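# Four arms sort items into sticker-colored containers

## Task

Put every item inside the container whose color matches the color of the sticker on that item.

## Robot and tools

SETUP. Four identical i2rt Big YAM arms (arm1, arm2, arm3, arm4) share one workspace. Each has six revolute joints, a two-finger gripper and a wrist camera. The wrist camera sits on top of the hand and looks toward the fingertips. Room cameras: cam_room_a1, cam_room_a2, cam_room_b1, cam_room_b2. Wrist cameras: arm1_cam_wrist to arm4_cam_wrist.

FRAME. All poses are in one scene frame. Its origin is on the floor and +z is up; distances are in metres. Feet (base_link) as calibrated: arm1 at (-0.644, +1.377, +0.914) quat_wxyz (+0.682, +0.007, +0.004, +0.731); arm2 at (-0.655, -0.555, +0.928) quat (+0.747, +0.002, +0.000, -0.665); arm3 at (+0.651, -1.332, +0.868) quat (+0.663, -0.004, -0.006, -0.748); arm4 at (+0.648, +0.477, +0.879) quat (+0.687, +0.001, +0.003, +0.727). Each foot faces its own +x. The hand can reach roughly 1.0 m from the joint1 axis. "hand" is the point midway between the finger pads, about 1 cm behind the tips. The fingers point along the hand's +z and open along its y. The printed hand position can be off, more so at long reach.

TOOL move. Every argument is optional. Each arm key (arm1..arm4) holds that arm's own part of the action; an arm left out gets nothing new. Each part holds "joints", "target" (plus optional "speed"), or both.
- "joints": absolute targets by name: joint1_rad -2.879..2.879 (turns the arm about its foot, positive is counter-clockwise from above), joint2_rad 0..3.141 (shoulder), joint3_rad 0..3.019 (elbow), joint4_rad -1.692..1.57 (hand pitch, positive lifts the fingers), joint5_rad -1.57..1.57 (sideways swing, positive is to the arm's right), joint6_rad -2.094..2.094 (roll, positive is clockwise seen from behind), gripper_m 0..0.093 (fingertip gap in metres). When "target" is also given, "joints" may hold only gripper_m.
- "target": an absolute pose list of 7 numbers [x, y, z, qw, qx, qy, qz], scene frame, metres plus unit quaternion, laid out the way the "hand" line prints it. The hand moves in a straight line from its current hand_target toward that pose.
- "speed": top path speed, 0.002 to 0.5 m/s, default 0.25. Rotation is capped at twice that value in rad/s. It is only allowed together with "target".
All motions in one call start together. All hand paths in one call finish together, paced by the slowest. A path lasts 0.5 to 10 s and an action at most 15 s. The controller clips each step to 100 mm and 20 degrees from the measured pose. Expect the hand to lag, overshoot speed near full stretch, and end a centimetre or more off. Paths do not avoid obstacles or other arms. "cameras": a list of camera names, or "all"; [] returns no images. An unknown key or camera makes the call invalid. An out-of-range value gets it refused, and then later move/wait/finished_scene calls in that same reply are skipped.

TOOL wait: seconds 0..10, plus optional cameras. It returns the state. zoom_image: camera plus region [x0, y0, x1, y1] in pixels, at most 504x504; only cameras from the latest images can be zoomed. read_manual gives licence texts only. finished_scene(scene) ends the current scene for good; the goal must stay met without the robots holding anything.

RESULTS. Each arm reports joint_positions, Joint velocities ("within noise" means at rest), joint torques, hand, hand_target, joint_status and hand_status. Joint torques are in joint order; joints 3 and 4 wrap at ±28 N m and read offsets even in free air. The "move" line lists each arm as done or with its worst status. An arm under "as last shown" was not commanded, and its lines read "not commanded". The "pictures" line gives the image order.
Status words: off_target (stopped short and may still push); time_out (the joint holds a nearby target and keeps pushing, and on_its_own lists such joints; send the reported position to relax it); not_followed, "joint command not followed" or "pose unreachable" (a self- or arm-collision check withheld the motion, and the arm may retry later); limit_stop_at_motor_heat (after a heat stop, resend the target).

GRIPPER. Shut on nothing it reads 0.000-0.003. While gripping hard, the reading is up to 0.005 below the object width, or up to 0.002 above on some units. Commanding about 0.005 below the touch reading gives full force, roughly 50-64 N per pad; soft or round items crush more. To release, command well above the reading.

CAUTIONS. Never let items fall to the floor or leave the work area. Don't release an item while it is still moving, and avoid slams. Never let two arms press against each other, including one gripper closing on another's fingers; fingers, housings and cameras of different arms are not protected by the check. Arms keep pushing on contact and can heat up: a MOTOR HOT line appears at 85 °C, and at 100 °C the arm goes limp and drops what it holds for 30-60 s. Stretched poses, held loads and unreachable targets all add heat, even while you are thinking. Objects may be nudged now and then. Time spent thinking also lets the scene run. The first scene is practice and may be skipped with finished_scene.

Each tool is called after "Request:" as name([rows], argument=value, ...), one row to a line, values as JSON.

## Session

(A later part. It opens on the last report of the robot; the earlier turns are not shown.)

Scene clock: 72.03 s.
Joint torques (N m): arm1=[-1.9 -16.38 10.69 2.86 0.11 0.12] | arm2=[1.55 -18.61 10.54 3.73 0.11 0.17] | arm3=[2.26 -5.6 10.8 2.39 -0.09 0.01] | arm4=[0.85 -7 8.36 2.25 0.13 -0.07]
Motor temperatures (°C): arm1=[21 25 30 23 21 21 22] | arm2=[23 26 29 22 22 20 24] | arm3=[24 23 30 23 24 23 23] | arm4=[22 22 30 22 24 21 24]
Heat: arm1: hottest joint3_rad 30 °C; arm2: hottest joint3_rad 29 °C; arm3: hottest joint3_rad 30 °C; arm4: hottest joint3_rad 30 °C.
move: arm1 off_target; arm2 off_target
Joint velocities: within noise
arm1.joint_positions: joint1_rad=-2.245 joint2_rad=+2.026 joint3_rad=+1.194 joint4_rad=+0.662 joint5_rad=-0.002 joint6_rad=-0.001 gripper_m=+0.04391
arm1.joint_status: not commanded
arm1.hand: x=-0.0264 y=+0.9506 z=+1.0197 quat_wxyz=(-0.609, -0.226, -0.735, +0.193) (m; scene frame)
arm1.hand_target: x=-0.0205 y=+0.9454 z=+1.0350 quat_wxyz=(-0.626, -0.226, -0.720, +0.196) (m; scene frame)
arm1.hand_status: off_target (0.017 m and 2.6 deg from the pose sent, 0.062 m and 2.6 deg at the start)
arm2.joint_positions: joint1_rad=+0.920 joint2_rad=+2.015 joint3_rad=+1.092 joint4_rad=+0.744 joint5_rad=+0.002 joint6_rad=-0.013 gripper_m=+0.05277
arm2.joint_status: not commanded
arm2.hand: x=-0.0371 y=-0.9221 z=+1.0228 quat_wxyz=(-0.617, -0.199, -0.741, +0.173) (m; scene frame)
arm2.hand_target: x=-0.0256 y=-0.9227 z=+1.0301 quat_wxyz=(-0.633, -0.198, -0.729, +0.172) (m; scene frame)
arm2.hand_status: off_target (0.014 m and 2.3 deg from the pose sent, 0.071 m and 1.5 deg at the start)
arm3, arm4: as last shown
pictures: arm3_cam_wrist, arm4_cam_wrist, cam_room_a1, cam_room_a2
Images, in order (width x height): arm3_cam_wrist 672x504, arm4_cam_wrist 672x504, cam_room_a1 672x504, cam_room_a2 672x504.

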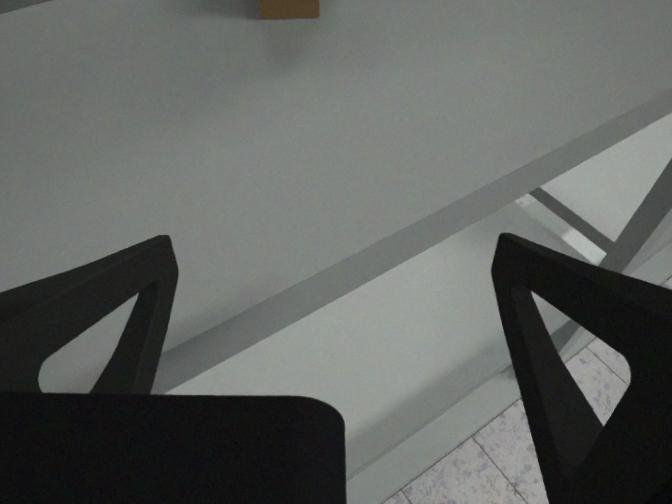

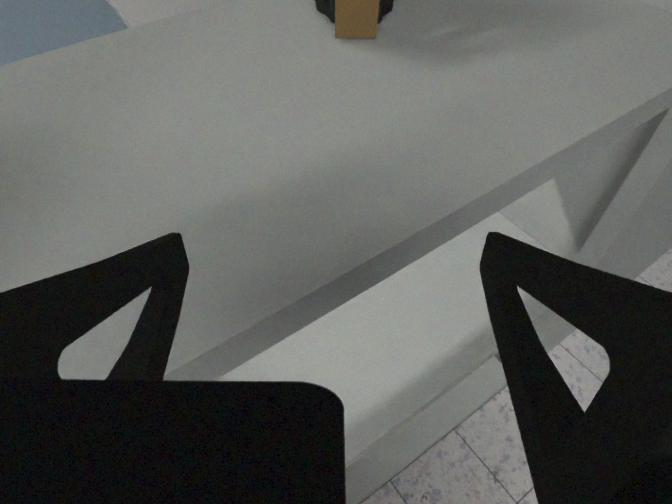

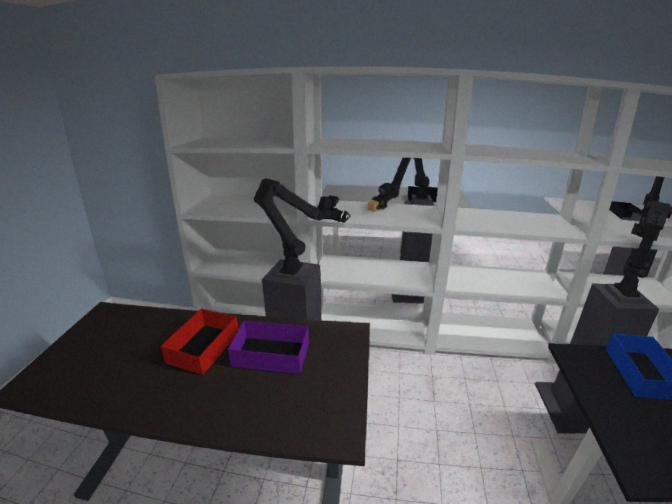

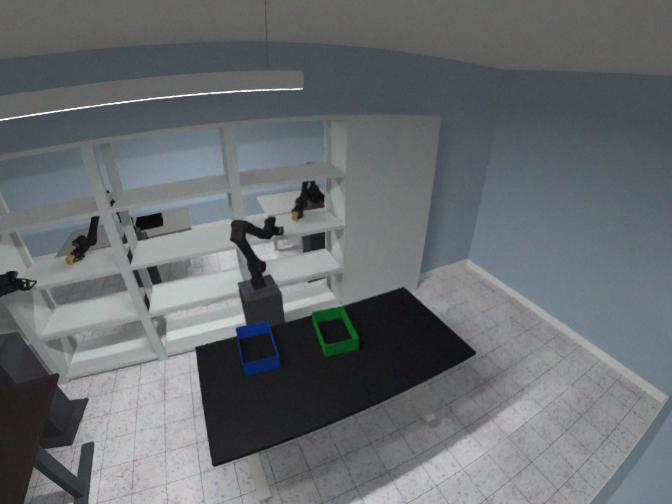

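Lower until contact; then release (hold the same target).

Request:
move(arm1={"target":[-0.02,0.945,1.015,0.626,0.226,0.720,-0.196],"speed":0.05}, arm2={"target":[-0.025,-0.923,1.01,0.633,0.198,0.729,-0.172],"speed":0.05}, cameras=[])

Request:
move(arm1={"target":[-0.02,0.945,1.0,0.626,0.226,0.720,-0.196],"speed":0.05}, arm2={"target":[-0.025,-0.923,0.995,0.633,0.198,0.729,-0.172],"speed":0.05}, cameras=["cam_room_a1","cam_room_a2","arm3_cam_wrist","arm4_cam_wrist"])

Request:
zoom_image(camera="cam_room_a1", region=[310, 140, 470, 240])

Request:
zoom_image(camera="cam_room_a2", region=[230, 160, 350, 250])

Scene clock: 78.57 s.
Joint torques (N m): arm1=[-2.67 -14.8 10.35 2.52 0.1 0.11] | arm2=[1.38 -16.5 10.37 3.28 0.11 0.13] | arm3=[2.26 -5.71 10.82 2.36 -0.1 0.02] | arm4=[1.2 -6.71 8.2 2.26 0.12 -0.06]
Motor temperatures (°C): arm1=[21 25 31 23 21 21 22] | arm2=[23 26 29 23 22 20 24] | arm3=[24 23 31 23 24 23 23] | arm4=[22 22 31 22 24 21 24]
Heat: arm1: hottest joint3_rad 31 °C; arm2: hottest joint3_rad 29 °C; arm3: hottest joint3_rad 31 °C; arm4: hottest joint3_rad 31 °C.
move: arm1 done; arm2 off_target
Joint velocities: within noise
arm1.joint_positions: joint1_rad=-2.245 joint2_rad=+2.047 joint3_rad=+1.194 joint4_rad=+0.710 joint5_rad=-0.002 joint6_rad=+0.001 gripper_m=+0.04391
arm1.joint_status: not commanded
arm1.hand: x=-0.0252 y=+0.9497 z=+1.0159 quat_wxyz=(-0.619, -0.225, -0.727, +0.195) (m; scene frame)
arm1.hand_target: x=-0.0203 y=+0.9452 z=+1.0149 quat_wxyz=(-0.626, -0.226, -0.720, +0.196) (m; scene frame)
arm1.hand_status: done (0.007 m and 1.1 deg from the pose sent, 0.010 m and 2.6 deg at the start)
arm2.joint_positions: joint1_rad=+0.920 joint2_rad=+2.033 joint3_rad=+1.092 joint4_rad=+0.799 joint5_rad=+0.002 joint6_rad=-0.010 gripper_m=+0.05277
arm2.joint_status: not commanded
arm2.hand: x=-0.0358 y=-0.9229 z=+1.0236 quat_wxyz=(-0.631, -0.198, -0.729, +0.175) (m; scene frame)
arm2.hand_target: x=-0.0259 y=-0.9225 z=+1.0101 quat_wxyz=(-0.633, -0.198, -0.729, +0.172) (m; scene frame)
arm2.hand_status: off_target (0.017 m and 0.4 deg from the pose sent, 0.018 m and 2.3 deg at the start)
arm3, arm4: as last shown
pictures: none
No camera images: "cameras" was empty.

Scene clock: 79.53 s.
Joint torques (N m): arm1=[-2.08 -13.86 10 2.22 0.12 -0.04] | arm2=[1.38 -15.15 10.06 2.78 0.11 0.05] | arm3=[2.37 -5.77 10.78 2.37 -0.09 0.02] | arm4=[1.03 -6.77 8.13 2.25 0.16 -0.06]
Motor temperatures (°C): arm1=[21 25 31 23 21 21 22] | arm2=[23 26 29 23 22 20 24] | arm3=[24 23 31 23 24 23 23] | arm4=[22 22 31 22 24 21 24]
Heat: arm1: hottest joint3_rad 31 °C; arm2: hottest joint3_rad 29 °C; arm3: hottest joint3_rad 31 °C; arm4: hottest joint3_rad 31 °C.
move: arm1 off_target; arm2 off_target
Joint velocities: within noise
arm1.joint_positions: joint1_rad=-2.245 joint2_rad=+2.060 joint3_rad=+1.194 joint4_rad=+0.748 joint5_rad=-0.002 joint6_rad=+0.010 gripper_m=+0.04391
arm1.joint_status: not commanded
arm1.hand: x=-0.0244 y=+0.9491 z=+1.0162 quat_wxyz=(-0.629, -0.225, -0.718, +0.195) (m; scene frame)
arm1.hand_target: x=-0.0207 y=+0.9455 z=+1.0001 quat_wxyz=(-0.626, -0.226, -0.720, +0.196) (m; scene frame)
arm1.hand_status: off_target (0.017 m and 0.5 deg from the pose sent, 0.018 m and 1.1 deg at the start)
arm2.joint_positions: joint1_rad=+0.920 joint2_rad=+2.048 joint3_rad=+1.092 joint4_rad=+0.844 joint5_rad=+0.002 joint6_rad=-0.002 gripper_m=+0.05277
arm2.joint_status: not commanded
arm2.hand: x=-0.0350 y=-0.9233 z=+1.0246 quat_wxyz=(-0.643, -0.198, -0.719, +0.176) (m; scene frame)
arm2.hand_target: x=-0.0270 y=-0.9219 z=+0.9955 quat_wxyz=(-0.633, -0.198, -0.729, +0.172) (m; scene frame)
arm2.hand_status: off_target (0.031 m and 1.7 deg from the pose sent, 0.031 m and 0.4 deg at the start)
arm3, arm4: as last shown
pictures: arm3_cam_wrist, arm4_cam_wrist, cam_room_a1, cam_room_a2
Images, in order (width x height): arm3_cam_wrist 672x504, arm4_cam_wrist 672x504, cam_room_a1 672x504, cam_room_a2 672x504.

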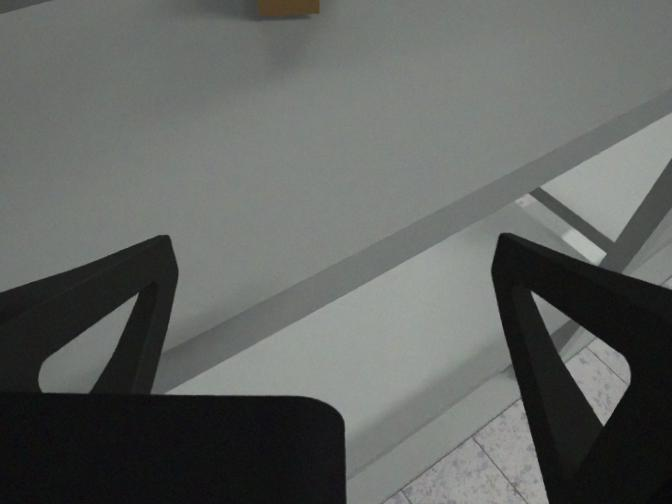

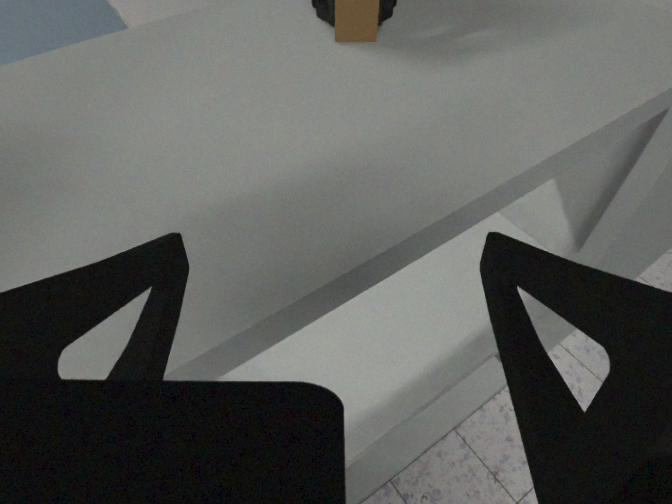

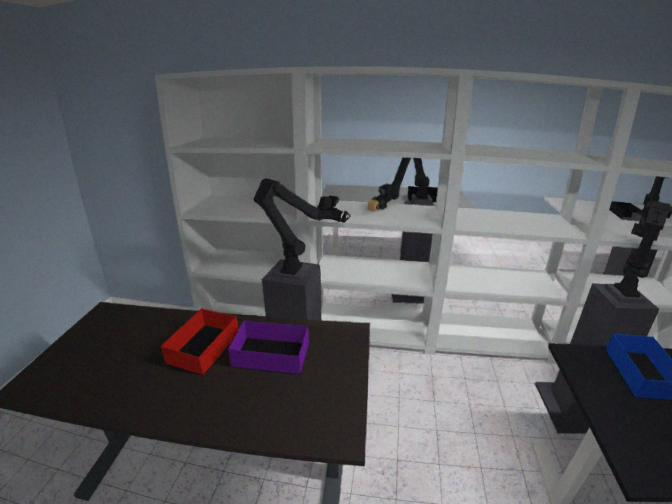

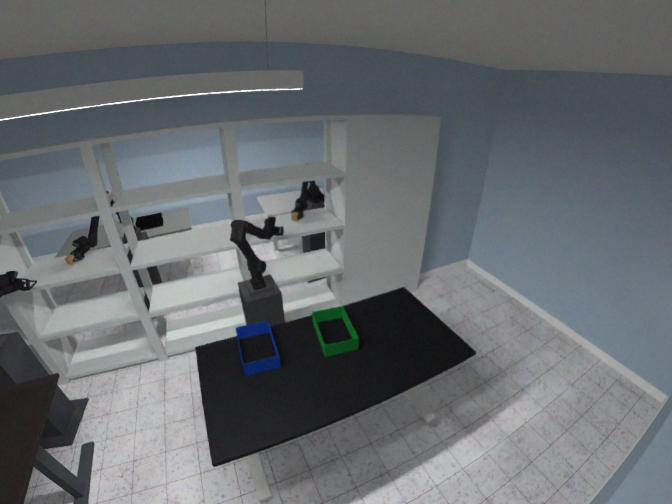

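Scaled by 3.150.

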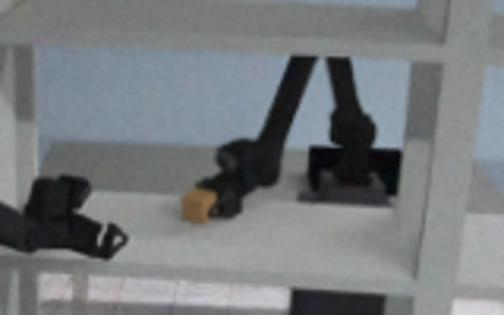

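Scaled by 4.200.

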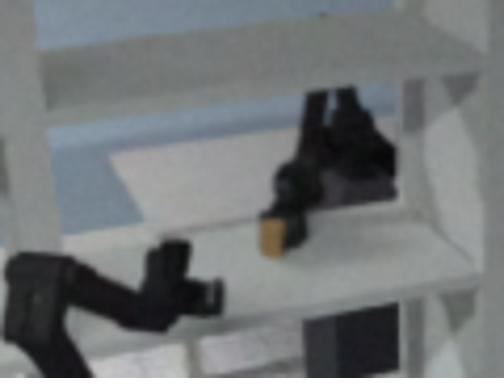

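Request:
move(arm1={"target":[-0.021,0.946,1.012,0.626,0.226,0.720,-0.196],"joints":{"gripper_m":0.093}}, arm2={"target":[-0.027,-0.922,1.015,0.633,0.198,0.729,-0.172],"joints":{"gripper_m":0.093}}, cameras=["arm1_cam_wrist","arm2_cam_wrist"])

Request:
move(arm1={"target":[-0.29,1.13,1.13,0.609,0.231,0.735,-0.19],"speed":0.25}, arm2={"target":[-0.284,-0.773,1.14,0.616,0.203,0.743,-0.168],"speed":0.25}, cameras=["arm1_cam_wrist","arm2_cam_wrist","arm3_cam_wrist","arm4_cam_wrist"])

Scene clock: 88.63 s.
Joint torques (N m): arm1=[-1.38 -15.79 9.96 1.48 -0.1 -0.03] | arm2=[1.49 -19.14 9.73 1.24 -0.11 0.05] | arm3=[2.43 -5.71 10.76 2.35 -0.08 0.01] | arm4=[1.14 -7.36 8.13 2.18 0.12 -0.07]
Motor temperatures (°C): arm1=[21 26 31 23 21 21 22] | arm2=[23 26 29 22 22 20 24] | arm3=[24 23 31 23 24 23 23] | arm4=[22 22 31 22 24 21 24]
Heat: arm1: hottest joint3_rad 31 °C; arm2: hottest joint3_rad 29 °C; arm3: hottest joint3_rad 31 °C; arm4: hottest joint3_rad 31 °C.
move: arm1 done; arm2 off_target
Joint velocities: within noise
arm1.joint_positions: joint1_rad=-2.251 joint2_rad=+2.060 joint3_rad=+1.194 joint4_rad=+0.749 joint5_rad=+0.003 joint6_rad=+0.012 gripper_m=+0.09294
arm1.joint_status: all done
arm1.hand: x=-0.0273 y=+0.9450 z=+1.0164 quat_wxyz=(-0.629, -0.229, -0.716, +0.198) (m; scene frame)
arm1.hand_target: x=-0.0212 y=+0.9461 z=+1.0121 quat_wxyz=(-0.626, -0.226, -0.720, +0.196) (m; scene frame)
arm1.hand_status: done (0.008 m and 0.7 deg from the pose sent, 0.006 m and 0.5 deg at the start)
arm2.joint_positions: joint1_rad=+0.920 joint2_rad=+2.047 joint3_rad=+1.093 joint4_rad=+0.841 joint5_rad=+0.007 joint6_rad=-0.001 gripper_m=+0.09292
arm2.joint_status: all done
arm2.hand: x=-0.0354 y=-0.9241 z=+1.0243 quat_wxyz=(-0.642, -0.200, -0.719, +0.177) (m; scene frame)
arm2.hand_target: x=-0.0274 y=-0.9216 z=+1.0152 quat_wxyz=(-0.633, -0.198, -0.729, +0.172) (m; scene frame)
arm2.hand_status: off_target (0.013 m and 1.7 deg from the pose sent, 0.012 m and 1.7 deg at the start)
arm3, arm4: as last shown
pictures: arm1_cam_wrist, arm2_cam_wrist
Images, in order (width x height): arm1_cam_wrist 672x504, arm2_cam_wrist 672x504.

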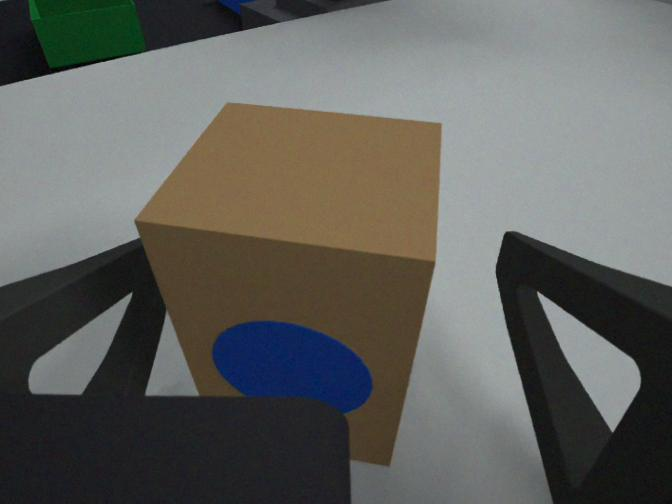

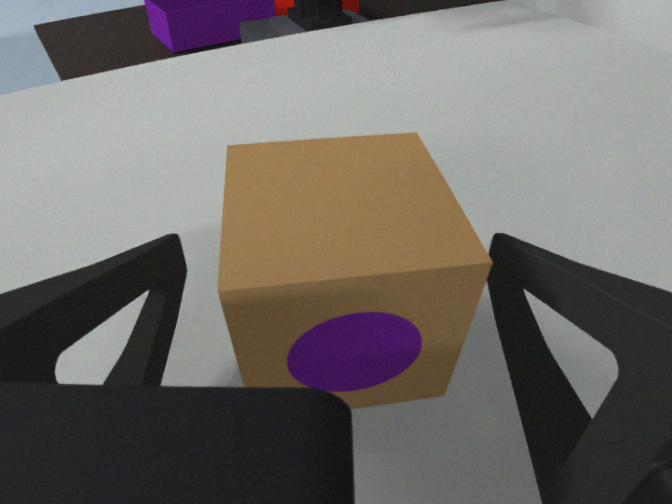

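Scene clock: 90.70 s.
Joint torques (N m): arm1=[-2.96 -1.67 10.69 1.43 -0.1 -0.01] | arm2=[1.67 -5.6 9.32 1.95 0.1 0.07] | arm3=[2.32 -5.83 10.76 2.39 -0.09 0.02] | arm4=[0.73 -7 8.13 2.17 0.15 -0.08]
Motor temperatures (°C): arm1=[21 26 31 23 21 21 22] | arm2=[23 26 29 22 22 20 24] | arm3=[24 23 31 23 24 23 23] | arm4=[22 22 31 22 24 21 24]
Heat: arm1: hottest joint3_rad 31 °C; arm2: hottest joint3_rad 29 °C; arm3: hottest joint3_rad 31 °C; arm4: hottest joint3_rad 31 °C.
move: arm1 done; arm2 off_target
Joint velocities: within noise
arm1.joint_positions: joint1_rad=-2.251 joint2_rad=+0.993 joint3_rad=+0.379 joint4_rad=+0.456 joint5_rad=-0.009 joint6_rad=+0.013 gripper_m=+0.09296
arm1.joint_status: not commanded
arm1.hand: x=-0.2899 y=+1.1326 z=+1.1341 quat_wxyz=(-0.616, -0.230, -0.730, +0.189) (m; scene frame)
arm1.hand_target: x=-0.2901 y=+1.1300 z=+1.1301 quat_wxyz=(-0.609, -0.231, -0.735, +0.190) (m; scene frame)
arm1.hand_status: done (0.005 m and 1.0 deg from the pose sent, 0.341 m and 3.2 deg at the start)
arm2.joint_positions: joint1_rad=+0.920 joint2_rad=+1.022 joint3_rad=+0.387 joint4_rad=+0.484 joint5_rad=+0.007 joint6_rad=-0.001 gripper_m=+0.09293
arm2.joint_status: not commanded
arm2.hand: x=-0.2837 y=-0.7776 z=+1.1532 quat_wxyz=(-0.628, -0.203, -0.731, +0.173) (m; scene frame)
arm2.hand_target: x=-0.2842 y=-0.7730 z=+1.1402 quat_wxyz=(-0.616, -0.203, -0.743, +0.168) (m; scene frame)
arm2.hand_status: off_target (0.014 m and 2.0 deg from the pose sent, 0.313 m and 4.2 deg at the start)
arm3, arm4: as last shown
pictures: arm1_cam_wrist, arm2_cam_wrist, arm3_cam_wrist, arm4_cam_wrist
Images, in order (width x height): arm1_cam_wrist 672x504, arm2_cam_wrist 672x504, arm3_cam_wrist 672x504, arm4_cam_wrist 672x504.

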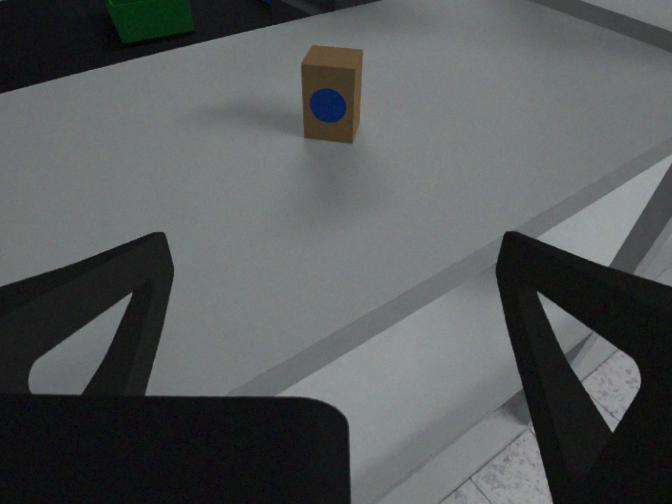

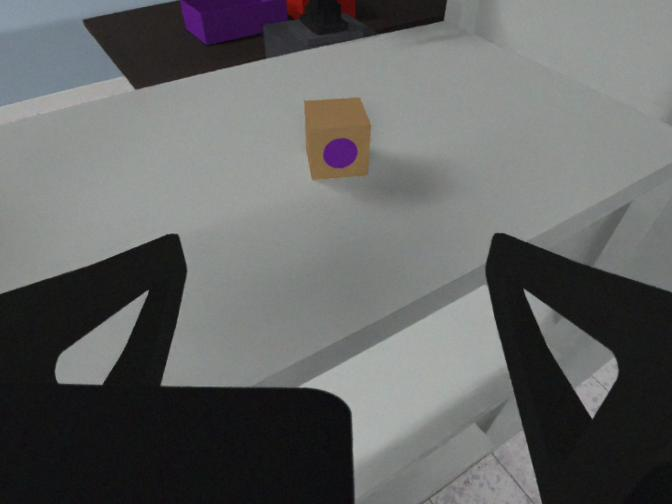

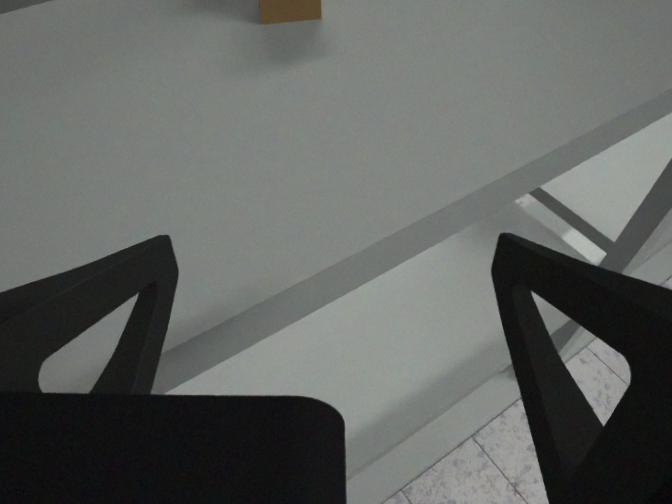

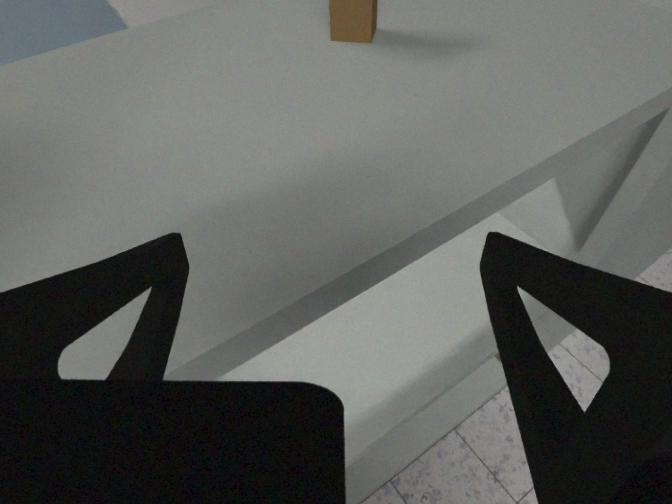

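Request:
move(arm3={"target":[0.03,-0.968,1.06,0.1337,-0.749,0.159,0.629],"speed":0.2}, arm4={"target":[0.025,0.934,1.05,0.1987,-0.728,0.2367,0.6115],"speed":0.2}, cameras=["arm3_cam_wrist","arm4_cam_wrist"])

Scene clock: 105.80 s.
Joint torques (N m): arm1=[-2.37 -2.26 10.58 1.37 -0.06 -0.01] | arm2=[1.49 -5.42 9.32 1.96 0.1 0.06] | arm3=[1.14 -17.67 11.51 1.61 -0.11 -0.14] | arm4=[0.32 -19.31 10.73 1.11 0.09 -0.07]
Motor temperatures (°C): arm1=[21 25 31 23 21 21 22] | arm2=[23 26 29 22 22 20 23] | arm3=[24 23 31 23 24 23 23] | arm4=[22 22 31 22 24 21 24]
Heat: arm1: hottest joint3_rad 31 °C; arm2: hottest joint3_rad 29 °C; arm3: hottest joint3_rad 31 °C; arm4: hottest joint3_rad 31 °C.
move: arm3 off_target; arm4 off_target
Joint velocities: within noise
arm1: as last shown
arm1.joint_positions: joint1_rad=-2.251 joint2_rad=+0.993 joint3_rad=+0.379 joint4_rad=+0.456 joint5_rad=-0.010 joint6_rad=+0.013 gripper_m=+0.09296
arm1.hand_target: x=-0.2900 y=+1.1300 z=+1.1301 quat_wxyz=(-0.609, -0.231, -0.735, +0.190) (m; scene frame)
arm2.joint_positions: joint1_rad=+0.920 joint2_rad=+1.022 joint3_rad=+0.387 joint4_rad=+0.483 joint5_rad=+0.007 joint6_rad=-0.001 gripper_m=+0.09293
arm2.joint_status: not commanded
arm2.hand: x=-0.2837 y=-0.7776 z=+1.1531 quat_wxyz=(-0.628, -0.203, -0.731, +0.173) (m; scene frame)
arm2.hand_target: x=-0.2842 y=-0.7730 z=+1.1401 quat_wxyz=(-0.616, -0.203, -0.743, +0.168) (m; scene frame)
arm2.hand_status: not commanded
arm3.joint_positions: joint1_rad=-2.004 joint2_rad=+1.807 joint3_rad=+1.087 joint4_rad=+0.523 joint5_rad=-0.133 joint6_rad=-0.028 gripper_m=+0.09392
arm3.joint_status: not commanded
arm3.hand: x=+0.0411 y=-0.9779 z=+1.0444 quat_wxyz=(+0.127, -0.757, +0.164, +0.619) (m; scene frame)
arm3.hand_target: x=+0.0310 y=-0.9686 z=+1.0603 quat_wxyz=(+0.134, -0.749, +0.159, +0.629) (m; scene frame)
arm3.hand_status: off_target (0.022 m and 1.8 deg from the pose sent, 0.280 m and 8.6 deg at the start)
arm4.joint_positions: joint1_rad=+0.891 joint2_rad=+1.952 joint3_rad=+1.249 joint4_rad=+0.515 joint5_rad=-0.002 joint6_rad=+0.009 gripper_m=+0.09401
arm4.joint_status: not commanded
arm4.hand: x=+0.0329 y=+0.9211 z=+1.0436 quat_wxyz=(-0.190, +0.732, -0.241, -0.609) (m; scene frame)
arm4.hand_target: x=+0.0259 y=+0.9335 z=+1.0501 quat_wxyz=(-0.199, +0.728, -0.237, -0.612) (m; scene frame)
arm4.hand_status: off_target (0.016 m and 1.2 deg from the pose sent, 0.330 m and 2.8 deg at the start)
pictures: arm3_cam_wrist, arm4_cam_wrist
Images, in order (width x height): arm3_cam_wrist 672x504, arm4_cam_wrist 672x504.

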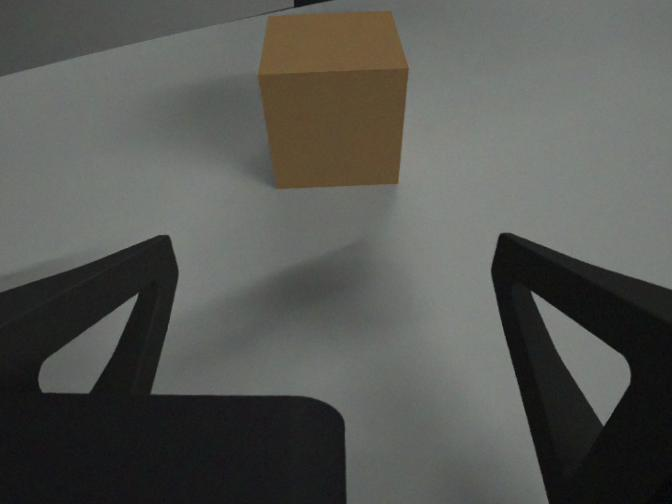

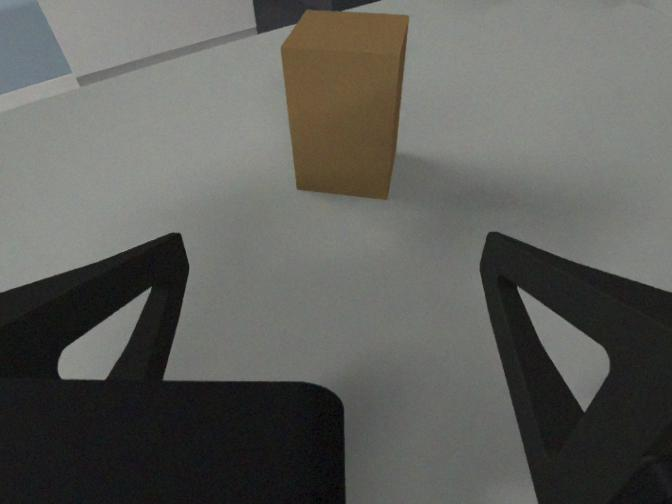

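Request:
move(arm3={"target":[-0.066,-0.926,1.035,0.1337,-0.749,0.159,0.629],"speed":0.12}, arm4={"target":[-0.064,1.004,1.035,0.2357,-0.713,0.2807,0.598],"speed":0.12}, cameras=["arm3_cam_wrist","arm4_cam_wrist"])

Scene clock: 115.93 s.
Joint torques (N m): arm1=[-1.9 -1.38 10.73 1.35 -0.04 -0.03] | arm2=[1.49 -5.36 9.36 1.98 0.09 0.06] | arm3=[2.61 -20.89 12.08 1.33 0.03 -0.06] | arm4=[1.38 -23.06 12.14 1.18 0.26 0.14]
Motor temperatures (°C): arm1=[21 25 32 23 21 21 22] | arm2=[23 25 29 22 22 20 23] | arm3=[24 24 31 23 24 23 23] | arm4=[22 22 32 22 24 21 24]
Heat: arm1: hottest joint3_rad 32 °C; arm2: hottest joint3_rad 29 °C; arm3: hottest joint3_rad 31 °C; arm4: hottest joint3_rad 32 °C.
move: arm3 off_target; arm4 off_target
Joint velocities: within noise
arm1, arm2: as last shown
arm3.joint_positions: joint1_rad=-2.002 joint2_rad=+2.047 joint3_rad=+1.430 joint4_rad=+0.441 joint5_rad=-0.114 joint6_rad=-0.032 gripper_m=+0.09392
arm3.joint_status: not commanded
arm3.hand: x=-0.0478 y=-0.9218 z=+1.0333 quat_wxyz=(+0.138, -0.750, +0.166, +0.625) (m; scene frame)
arm3.hand_target: x=-0.0648 y=-0.9267 z=+1.0352 quat_wxyz=(+0.134, -0.749, +0.159, +0.629) (m; scene frame)
arm3.hand_status: off_target (0.019 m and 1.0 deg from the pose sent, 0.119 m and 1.8 deg at the start)
arm4.joint_positions: joint1_rad=+0.901 joint2_rad=+2.212 joint3_rad=+1.678 joint4_rad=+0.346 joint5_rad=+0.137 joint6_rad=+0.008 gripper_m=+0.09401
arm4.joint_status: not commanded
arm4.hand: x=-0.0502 y=+0.9995 z=+1.0338 quat_wxyz=(-0.238, +0.717, -0.278, -0.593) (m; scene frame)
arm4.hand_target: x=-0.0631 y=+1.0030 z=+1.0349 quat_wxyz=(-0.236, +0.713, -0.280, -0.598) (m; scene frame)
arm4.hand_status: off_target (0.015 m and 0.9 deg from the pose sent, 0.128 m and 7.4 deg at the start)
pictures: arm3_cam_wrist, arm4_cam_wrist
Images, in order (width x height): arm3_cam_wrist 672x504, arm4_cam_wrist 672x504.

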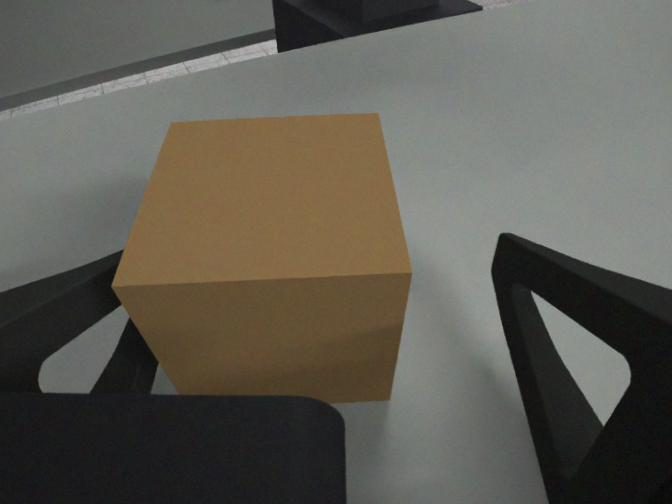

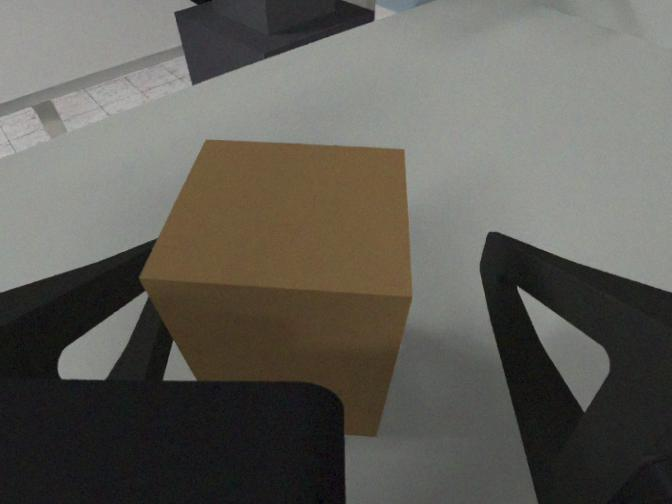

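Request:
move(arm3={"target":[-0.082,-0.932,1.035,0.1337,-0.749,0.159,0.629],"speed":0.1}, arm4={"target":[-0.08,1.005,1.035,0.2357,-0.713,0.2807,0.598],"speed":0.1}, cameras=[])

Request:
move(arm3={"joints":{"gripper_m":0.045}}, arm4={"joints":{"gripper_m":0.037}}, cameras=["arm3_cam_wrist","arm4_cam_wrist"])

Scene clock: 122.87 s.
Joint torques (N m): arm1=[-2.2 -1.85 10.48 1.43 -0.03 -0.05] | arm2=[1.49 -5.48 9.33 1.96 0.1 0.06] | arm3=[2.67 -20.95 12.29 1.37 0.03 -0.02] | arm4=[1.2 -23.18 12.21 1.1 0.25 0.15]
Motor temperatures (°C): arm1=[21 25 32 23 21 21 21] | arm2=[23 25 29 22 22 20 23] | arm3=[24 25 31 23 24 23 23] | arm4=[22 23 34 22 24 21 24]
Heat: arm1: hottest joint3_rad 32 °C; arm2: hottest joint3_rad 29 °C; arm3: hottest joint3_rad 31 °C; arm4: hottest joint3_rad 34 °C.
move: arm3 off_target; arm4 off_target
Joint velocities: within noise
arm1, arm2: as last shown
arm3.joint_positions: joint1_rad=-1.982 joint2_rad=+2.069 joint3_rad=+1.470 joint4_rad=+0.422 joint5_rad=-0.094 joint6_rad=-0.032 gripper_m=+0.09392
arm3.joint_status: not commanded
arm3.hand: x=-0.0635 y=-0.9275 z=+1.0333 quat_wxyz=(+0.139, -0.751, +0.164, +0.624) (m; scene frame)
arm3.hand_target: x=-0.0808 y=-0.9328 z=+1.0350 quat_wxyz=(+0.134, -0.749, +0.159, +0.629) (m; scene frame)
arm3.hand_status: off_target (0.019 m and 1.0 deg from the pose sent, 0.036 m and 1.0 deg at the start)
arm4.joint_positions: joint1_rad=+0.912 joint2_rad=+2.243 joint3_rad=+1.741 joint4_rad=+0.316 joint5_rad=+0.148 joint6_rad=+0.010 gripper_m=+0.09401
arm4.joint_status: not commanded
arm4.hand: x=-0.0664 y=+1.0008 z=+1.0362 quat_wxyz=(-0.238, +0.717, -0.278, -0.593) (m; scene frame)
arm4.hand_target: x=-0.0789 y=+1.0042 z=+1.0352 quat_wxyz=(-0.236, +0.713, -0.280, -0.598) (m; scene frame)
arm4.hand_status: off_target (0.014 m and 0.8 deg from the pose sent, 0.030 m and 0.9 deg at the start)
pictures: none
No camera images: "cameras" was empty.

Scene clock: 123.50 s.
Joint torques (N m): arm1=[-2.08 -2.32 10.58 1.31 -0.01 -0.04] | arm2=[1.55 -5.42 9.35 1.99 0.1 0.07] | arm3=[2.61 -21.25 12.23 1.4 -0.01 -0.01] | arm4=[1.67 -23.3 12.34 1.06 0.2 0.15]
Motor temperatures (°C): arm1=[21 25 32 23 21 21 21] | arm2=[23 25 29 22 22 20 23] | arm3=[24 25 31 23 24 23 23] | arm4=[22 23 34 22 24 21 24]
Heat: arm1: hottest joint3_rad 32 °C; arm2: hottest joint3_rad 29 °C; arm3: hottest joint3_rad 31 °C; arm4: hottest joint3_rad 34 °C.
move: arm3 off_target; arm4 off_target
Joint velocities: within noise
arm1, arm2: as last shown
arm3.joint_positions: joint1_rad=-1.982 joint2_rad=+2.069 joint3_rad=+1.470 joint4_rad=+0.422 joint5_rad=-0.093 joint6_rad=-0.032 gripper_m=+0.05293
arm3.joint_status: gripper_m off_target (ended at +0.05296, target +0.04500)
arm3.hand: x=-0.0635 y=-0.9274 z=+1.0331 quat_wxyz=(+0.139, -0.751, +0.164, +0.624) (m; scene frame)
arm3.hand_target: x=-0.0807 y=-0.9327 z=+1.0350 quat_wxyz=(+0.134, -0.749, +0.159, +0.629) (m; scene frame)
arm3.hand_status: not commanded
arm4.joint_positions: joint1_rad=+0.912 joint2_rad=+2.243 joint3_rad=+1.741 joint4_rad=+0.316 joint5_rad=+0.149 joint6_rad=+0.010 gripper_m=+0.04306
arm4.joint_status: gripper_m off_target (ended at +0.04309, target +0.03700)
arm4.hand: x=-0.0662 y=+1.0010 z=+1.0362 quat_wxyz=(-0.239, +0.717, -0.278, -0.593) (m; scene frame)
arm4.hand_target: x=-0.0788 y=+1.0042 z=+1.0351 quat_wxyz=(-0.236, +0.713, -0.281, -0.598) (m; scene frame)
arm4.hand_status: not commanded
pictures: arm3_cam_wrist, arm4_cam_wrist
Images, in order (width x height): arm3_cam_wrist 672x504, arm4_cam_wrist 672x504.

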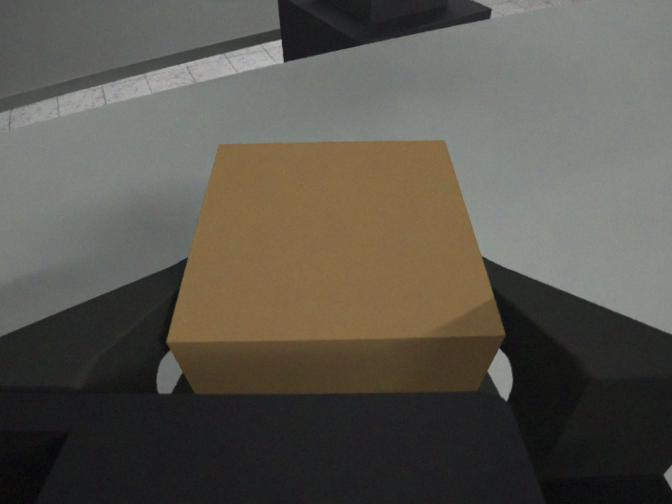

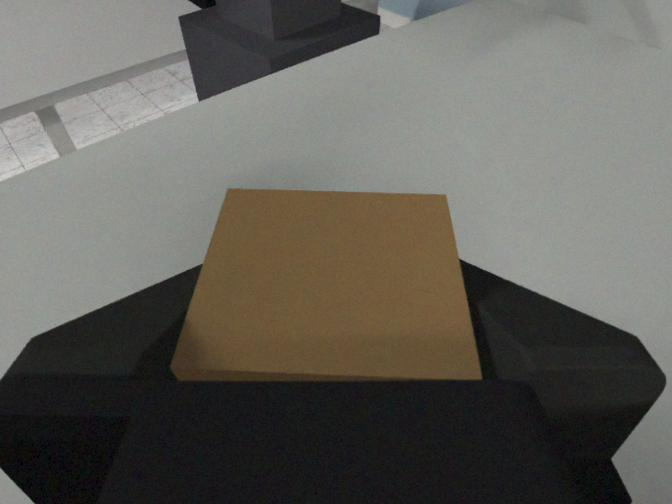

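Request:
move(arm3={"target":[-0.065,-0.928,1.10,0.1337,-0.749,0.159,0.629],"speed":0.2}, arm4={"target":[-0.065,1.0,1.10,0.2357,-0.713,0.2807,0.598],"speed":0.2}, cameras=[])

Request:
move(arm3={"target":[0.30,-1.105,1.17,0.165,-0.744,0.210,0.613],"speed":0.3}, arm4={"target":[0.30,0.735,1.17,0.191,-0.733,0.234,0.609],"speed":0.3}, cameras=["arm3_cam_wrist","arm4_cam_wrist"])

Request:
move(arm3={"joints":{"joint2_rad":0.534,"joint3_rad":1.1,"joint4_rad":-0.8,"joint5_rad":0,"joint6_rad":0}}, arm4={"joints":{"joint2_rad":0.534,"joint3_rad":1.1,"joint4_rad":-0.8,"joint5_rad":0,"joint6_rad":0}}, cameras=[])

Request:
move(arm3={"joints":{"joint1_rad":1.79,"joint4_rad":-1.2}}, arm4={"joints":{"joint1_rad":-1.92,"joint4_rad":-1.2}}, cameras=[])

Request:
move(arm3={"target":[1.181,-1.28,1.0,0,0,1,0],"speed":0.4}, arm4={"target":[1.14,0.33,1.0,0,0,1,0],"speed":0.4}, cameras=["arm3_cam_wrist","arm4_cam_wrist","cam_room_a1","cam_room_a2"])

Scene clock: 141.03 s.
Joint torques (N m): arm1=[-2.49 -1.79 10.58 1.36 -0.04 -0.02] | arm2=[1.44 -5.42 9.36 1.95 0.1 0.07] | arm3=[1.32 -24.47 12.42 1.68 -0.12 -0.04] | arm4=[1.26 -27.46 10.95 1.28 0.03 0.14]
Motor temperatures (°C): arm1=[21 24 32 23 21 21 21] | arm2=[23 25 29 22 22 20 23] | arm3=[24 26 33 23 24 23 24] | arm4=[22 26 37 22 24 21 25]
Heat: arm1: hottest joint3_rad 32 °C; arm2: hottest joint3_rad 29 °C; arm3: hottest joint3_rad 33 °C; arm4: hottest joint3_rad 37 °C.
move: arm3 off_target; arm4 off_target
Joint velocities: within noise
arm1, arm2: as last shown
arm3.joint_positions: joint1_rad=-1.982 joint2_rad=+1.993 joint3_rad=+1.473 joint4_rad=+0.298 joint5_rad=-0.108 joint6_rad=-0.032 gripper_m=+0.05293
arm3.joint_status: not commanded
arm3.hand: x=-0.0561 y=-0.9342 z=+1.0653 quat_wxyz=(+0.128, -0.765, +0.164, +0.609) (m; scene frame)
arm3.hand_target: x=-0.0633 y=-0.9289 z=+1.1001 quat_wxyz=(+0.134, -0.749, +0.159, +0.629) (m; scene frame)
arm3.hand_status: off_target (0.036 m and 3.1 deg from the pose sent, 0.067 m and 1.0 deg at the start)
arm4.joint_positions: joint1_rad=+0.912 joint2_rad=+2.177 joint3_rad=+1.743 joint4_rad=+0.220 joint5_rad=+0.149 joint6_rad=+0.011 gripper_m=+0.04306
arm4.joint_status: not commanded
arm4.hand: x=-0.0603 y=+0.9971 z=+1.0704 quat_wxyz=(-0.236, +0.725, -0.281, -0.582) (m; scene frame)
arm4.hand_target: x=-0.0641 y=+0.9995 z=+1.1001 quat_wxyz=(-0.236, +0.713, -0.281, -0.598) (m; scene frame)
arm4.hand_status: off_target (0.030 m and 2.3 deg from the pose sent, 0.064 m and 0.8 deg at the start)
pictures: none
No camera images: "cameras" was empty.

Scene clock: 143.30 s.
Joint torques (N m): arm1=[-2.55 -1.38 10.67 1.46 -0.07 -0.01] | arm2=[1.55 -5.66 9.35 1.96 0.1 0.08] | arm3=[0.44 -3.43 9.55 1.78 -0.04 0.02] | arm4=[0.38 -3.84 9.66 1.25 -0.04 -0.1]
Motor temperatures (°C): arm1=[21 24 32 23 21 21 21] | arm2=[23 25 29 22 22 20 23] | arm3=[24 26 32 23 24 23 24] | arm4=[22 26 37 22 24 21 25]
Heat: arm1: hottest joint3_rad 32 °C; arm2: hottest joint3_rad 29 °C; arm3: hottest joint3_rad 32 °C; arm4: hottest joint3_rad 37 °C.
move: arm3 done; arm4 done
Joint velocities: within noise
arm1, arm2: as last shown
arm3.joint_positions: joint1_rad=-2.016 joint2_rad=+0.785 joint3_rad=+0.539 joint4_rad=+0.068 joint5_rad=-0.038 joint6_rad=-0.014 gripper_m=+0.05293
arm3.joint_status: not commanded
arm3.hand: x=+0.2974 y=-1.1103 z=+1.1738 quat_wxyz=(+0.164, -0.743, +0.201, +0.617) (m; scene frame)
arm3.hand_target: x=+0.3000 y=-1.1051 z=+1.1701 quat_wxyz=(+0.165, -0.744, +0.210, +0.613) (m; scene frame)
arm3.hand_status: done (0.007 m and 1.1 deg from the pose sent, 0.409 m and 7.2 deg at the start)
arm4.joint_positions: joint1_rad=+0.877 joint2_rad=+0.868 joint3_rad=+0.525 joint4_rad=+0.166 joint5_rad=-0.027 joint6_rad=+0.008 gripper_m=+0.04307
arm4.joint_status: not commanded
arm4.hand: x=+0.3006 y=+0.7314 z=+1.1716 quat_wxyz=(-0.187, +0.729, -0.236, -0.615) (m; scene frame)
arm4.hand_target: x=+0.3000 y=+0.7350 z=+1.1700 quat_wxyz=(-0.191, +0.733, -0.234, -0.609) (m; scene frame)
arm4.hand_status: done (0.004 m and 1.0 deg from the pose sent, 0.457 m and 8.1 deg at the start)
pictures: arm3_cam_wrist, arm4_cam_wrist
Images, in order (width x height): arm3_cam_wrist 672x504, arm4_cam_wrist 672x504.

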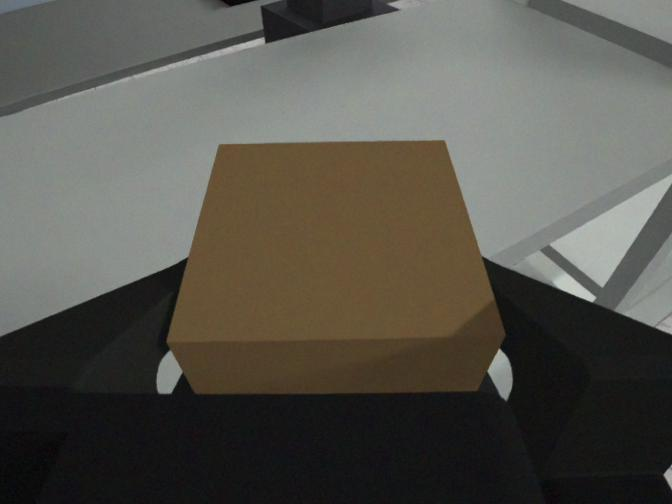

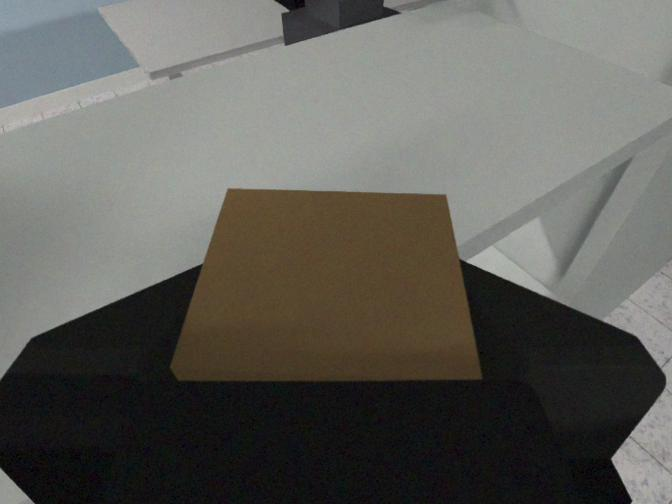

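Scene clock: 144.77 s.
Joint torques (N m): arm1=[-2.61 -1.67 10.56 1.39 -0.04 -0.04] | arm2=[1.55 -5.54 9.32 1.95 0.1 0.06] | arm3=[0.32 0.26 12.12 1.73 0.09 0.02] | arm4=[0.44 0.85 9.61 1.25 0.19 -0.06]
Motor temperatures (°C): arm1=[21 24 32 23 21 21 21] | arm2=[23 25 29 22 22 20 23] | arm3=[24 25 32 23 24 23 24] | arm4=[22 25 37 22 24 21 25]
Heat: arm1: hottest joint3_rad 32 °C; arm2: hottest joint3_rad 29 °C; arm3: hottest joint3_rad 32 °C; arm4: hottest joint3_rad 37 °C.
move: arm3 done; arm4 done
Joint velocities: within noise
arm1, arm2: as last shown
arm3.joint_positions: joint1_rad=-2.016 joint2_rad=+0.535 joint3_rad=+1.064 joint4_rad=-0.798 joint5_rad=-0.003 joint6_rad=-0.008 gripper_m=+0.05294
arm3.joint_status: all done
arm3.hand: x=+0.3992 y=-1.1650 z=+1.3742 quat_wxyz=(+0.165, -0.766, +0.223, +0.579) (m; scene frame)
arm3.hand_target: x=+0.4064 y=-1.1639 z=+1.3945 quat_wxyz=(+0.172, -0.754, +0.228, +0.592) (m; scene frame)
arm3.hand_status: not commanded
arm4.joint_positions: joint1_rad=+0.877 joint2_rad=+0.534 joint3_rad=+1.085 joint4_rad=-0.791 joint5_rad=-0.003 joint6_rad=+0.008 gripper_m=+0.04307
arm4.joint_status: all done
arm4.hand: x=+0.4132 y=+0.6546 z=+1.4027 quat_wxyz=(-0.188, +0.745, -0.250, -0.589) (m; scene frame)
arm4.hand_target: x=+0.4171 y=+0.6551 z=+1.4091 quat_wxyz=(-0.194, +0.743, -0.250, -0.589) (m; scene frame)
arm4.hand_status: not commanded
pictures: none
No camera images: "cameras" was empty.

Scene clock: 147.37 s.
Joint torques (N m): arm1=[-2.32 -1.55 10.63 1.32 0 -0.01] | arm2=[1.49 -5.48 9.33 1.92 0.1 0.07] | arm3=[1.9 0.91 11.85 1.46 0.11 0.01] | arm4=[0.62 1.14 9.36 1.02 0.06 -0.03]
Motor temperatures (°C): arm1=[21 24 32 23 21 21 21] | arm2=[23 25 29 22 22 20 23] | arm3=[24 25 32 23 24 23 24] | arm4=[22 25 36 22 24 21 25]
Heat: arm1: hottest joint3_rad 32 °C; arm2: hottest joint3_rad 29 °C; arm3: hottest joint3_rad 32 °C; arm4: hottest joint3_rad 36 °C.
move: arm3 done; arm4 done
Joint velocities: within noise
arm1.joint_positions: joint1_rad=-2.251 joint2_rad=+0.993 joint3_rad=+0.379 joint4_rad=+0.456 joint5_rad=-0.010 joint6_rad=+0.013 gripper_m=+0.09296
arm1.joint_status: not commanded
arm1.hand: x=-0.2899 y=+1.1326 z=+1.1341 quat_wxyz=(-0.616, -0.230, -0.730, +0.189) (m; scene frame)
arm1.hand_target: x=-0.2900 y=+1.1300 z=+1.1301 quat_wxyz=(-0.609, -0.231, -0.735, +0.190) (m; scene frame)
arm1.hand_status: not commanded
arm2: as last shown
arm3.joint_positions: joint1_rad=+1.779 joint2_rad=+0.535 joint3_rad=+1.064 joint4_rad=-1.196 joint5_rad=-0.002 joint6_rad=-0.005 gripper_m=+0.05286
arm3.joint_status: all done
arm3.hand: x=+0.9031 y=-1.3038 z=+1.2899 quat_wxyz=(-0.436, +0.045, -0.899, -0.013) (m; scene frame)
arm3.hand_target: x=+0.9002 y=-1.3014 z=+1.3084 quat_wxyz=(-0.451, +0.047, -0.891, -0.016) (m; scene frame)
arm3.hand_status: not commanded
arm4.joint_positions: joint1_rad=-1.917 joint2_rad=+0.534 joint3_rad=+1.085 joint4_rad=-1.191 joint5_rad=+0.001 joint6_rad=+0.008 gripper_m=+0.04295
arm4.joint_status: all done
arm4.hand: x=+0.8924 y=+0.4057 z=+1.3129 quat_wxyz=(-0.442, -0.132, -0.885, +0.066) (m; scene frame)
arm4.hand_target: x=+0.8901 y=+0.4060 z=+1.3189 quat_wxyz=(-0.445, -0.129, -0.884, +0.068) (m; scene frame)
arm4.hand_status: not commanded
pictures: none
No camera images: "cameras" was empty.

Scene clock: 149.43 s.
Joint torques (N m): arm1=[-2.9 -2.14 10.45 1.51 -0.05 -0.03] | arm2=[1.55 -5.36 9.33 1.99 0.1 0.06] | arm3=[0.97 -20.25 12.18 -0.57 -0.06 0.03] | arm4=[1.08 -18.78 10.89 -0.35 0.21 -0.09]
Motor temperatures (°C): arm1=[21 24 32 23 21 21 21] | arm2=[23 25 29 22 22 20 23] | arm3=[24 25 32 23 24 23 24] | arm4=[22 25 36 22 24 21 26]
Heat: arm1: hottest joint3_rad 32 °C; arm2: hottest joint3_rad 29 °C; arm3: hottest joint3_rad 32 °C; arm4: hottest joint3_rad 36 °C.
move: arm3 off_target; arm4 off_target
Joint velocities: within noise
arm1: as last shown
arm2.joint_positions: joint1_rad=+0.920 joint2_rad=+1.022 joint3_rad=+0.387 joint4_rad=+0.483 joint5_rad=+0.007 joint6_rad=-0.001 gripper_m=+0.09293
arm2.joint_status: not commanded
arm2.hand: x=-0.2837 y=-0.7776 z=+1.1531 quat_wxyz=(-0.628, -0.203, -0.731, +0.173) (m; scene frame)
arm2.hand_target: x=-0.2842 y=-0.7730 z=+1.1401 quat_wxyz=(-0.616, -0.203, -0.743, +0.168) (m; scene frame)
arm2.hand_status: not commanded
arm3.joint_positions: joint1_rad=+1.781 joint2_rad=+1.793 joint3_rad=+1.435 joint4_rad=-1.273 joint5_rad=-0.012 joint6_rad=+0.082 gripper_m=+0.05287
arm3.joint_status: not commanded
arm3.hand: x=+1.1632 y=-1.2829 z=+0.9732 quat_wxyz=(+0.030, +0.003, -1.000, +0.004) (m; scene frame)
arm3.hand_target: x=+1.1798 y=-1.2802 z=+1.0003 quat_wxyz=(+0.000, +0.000, -1.000, +0.000) (m; scene frame)
arm3.hand_status: off_target (0.032 m and 3.4 deg from the pose sent, 0.402 m and 52.0 deg at the start)
arm4.joint_positions: joint1_rad=-1.926 joint2_rad=+1.746 joint3_rad=+1.353 joint4_rad=-1.223 joint5_rad=-0.008 joint6_rad=-0.278 gripper_m=+0.04297
arm4.joint_status: not commanded
arm4.hand: x=+1.1231 y=+0.3326 z=+0.9772 quat_wxyz=(+0.023, -0.010, -1.000, -0.009) (m; scene frame)
arm4.hand_target: x=+1.1390 y=+0.3304 z=+1.0002 quat_wxyz=(+0.000, +0.000, -1.000, +0.000) (m; scene frame)
arm4.hand_status: off_target (0.028 m and 3.0 deg from the pose sent, 0.406 m and 55.6 deg at the start)
pictures: arm3_cam_wrist, arm4_cam_wrist, cam_room_a1, cam_room_a2
Images, in order (width x height): arm3_cam_wrist 672x504, arm4_cam_wrist 672x504, cam_room_a1 672x504, cam_room_a2 672x504.

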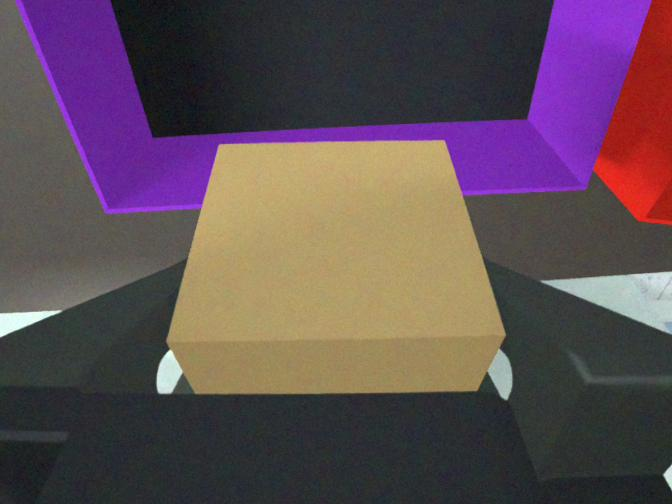

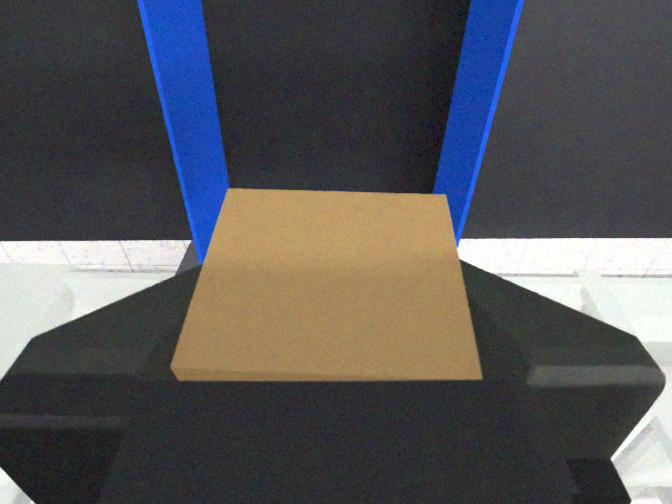

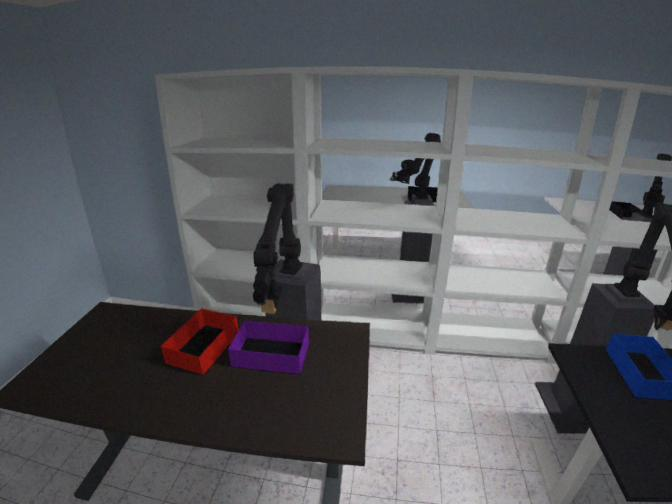

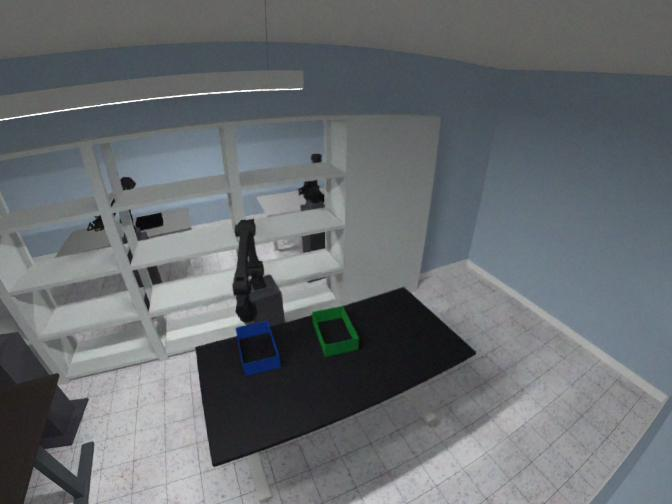

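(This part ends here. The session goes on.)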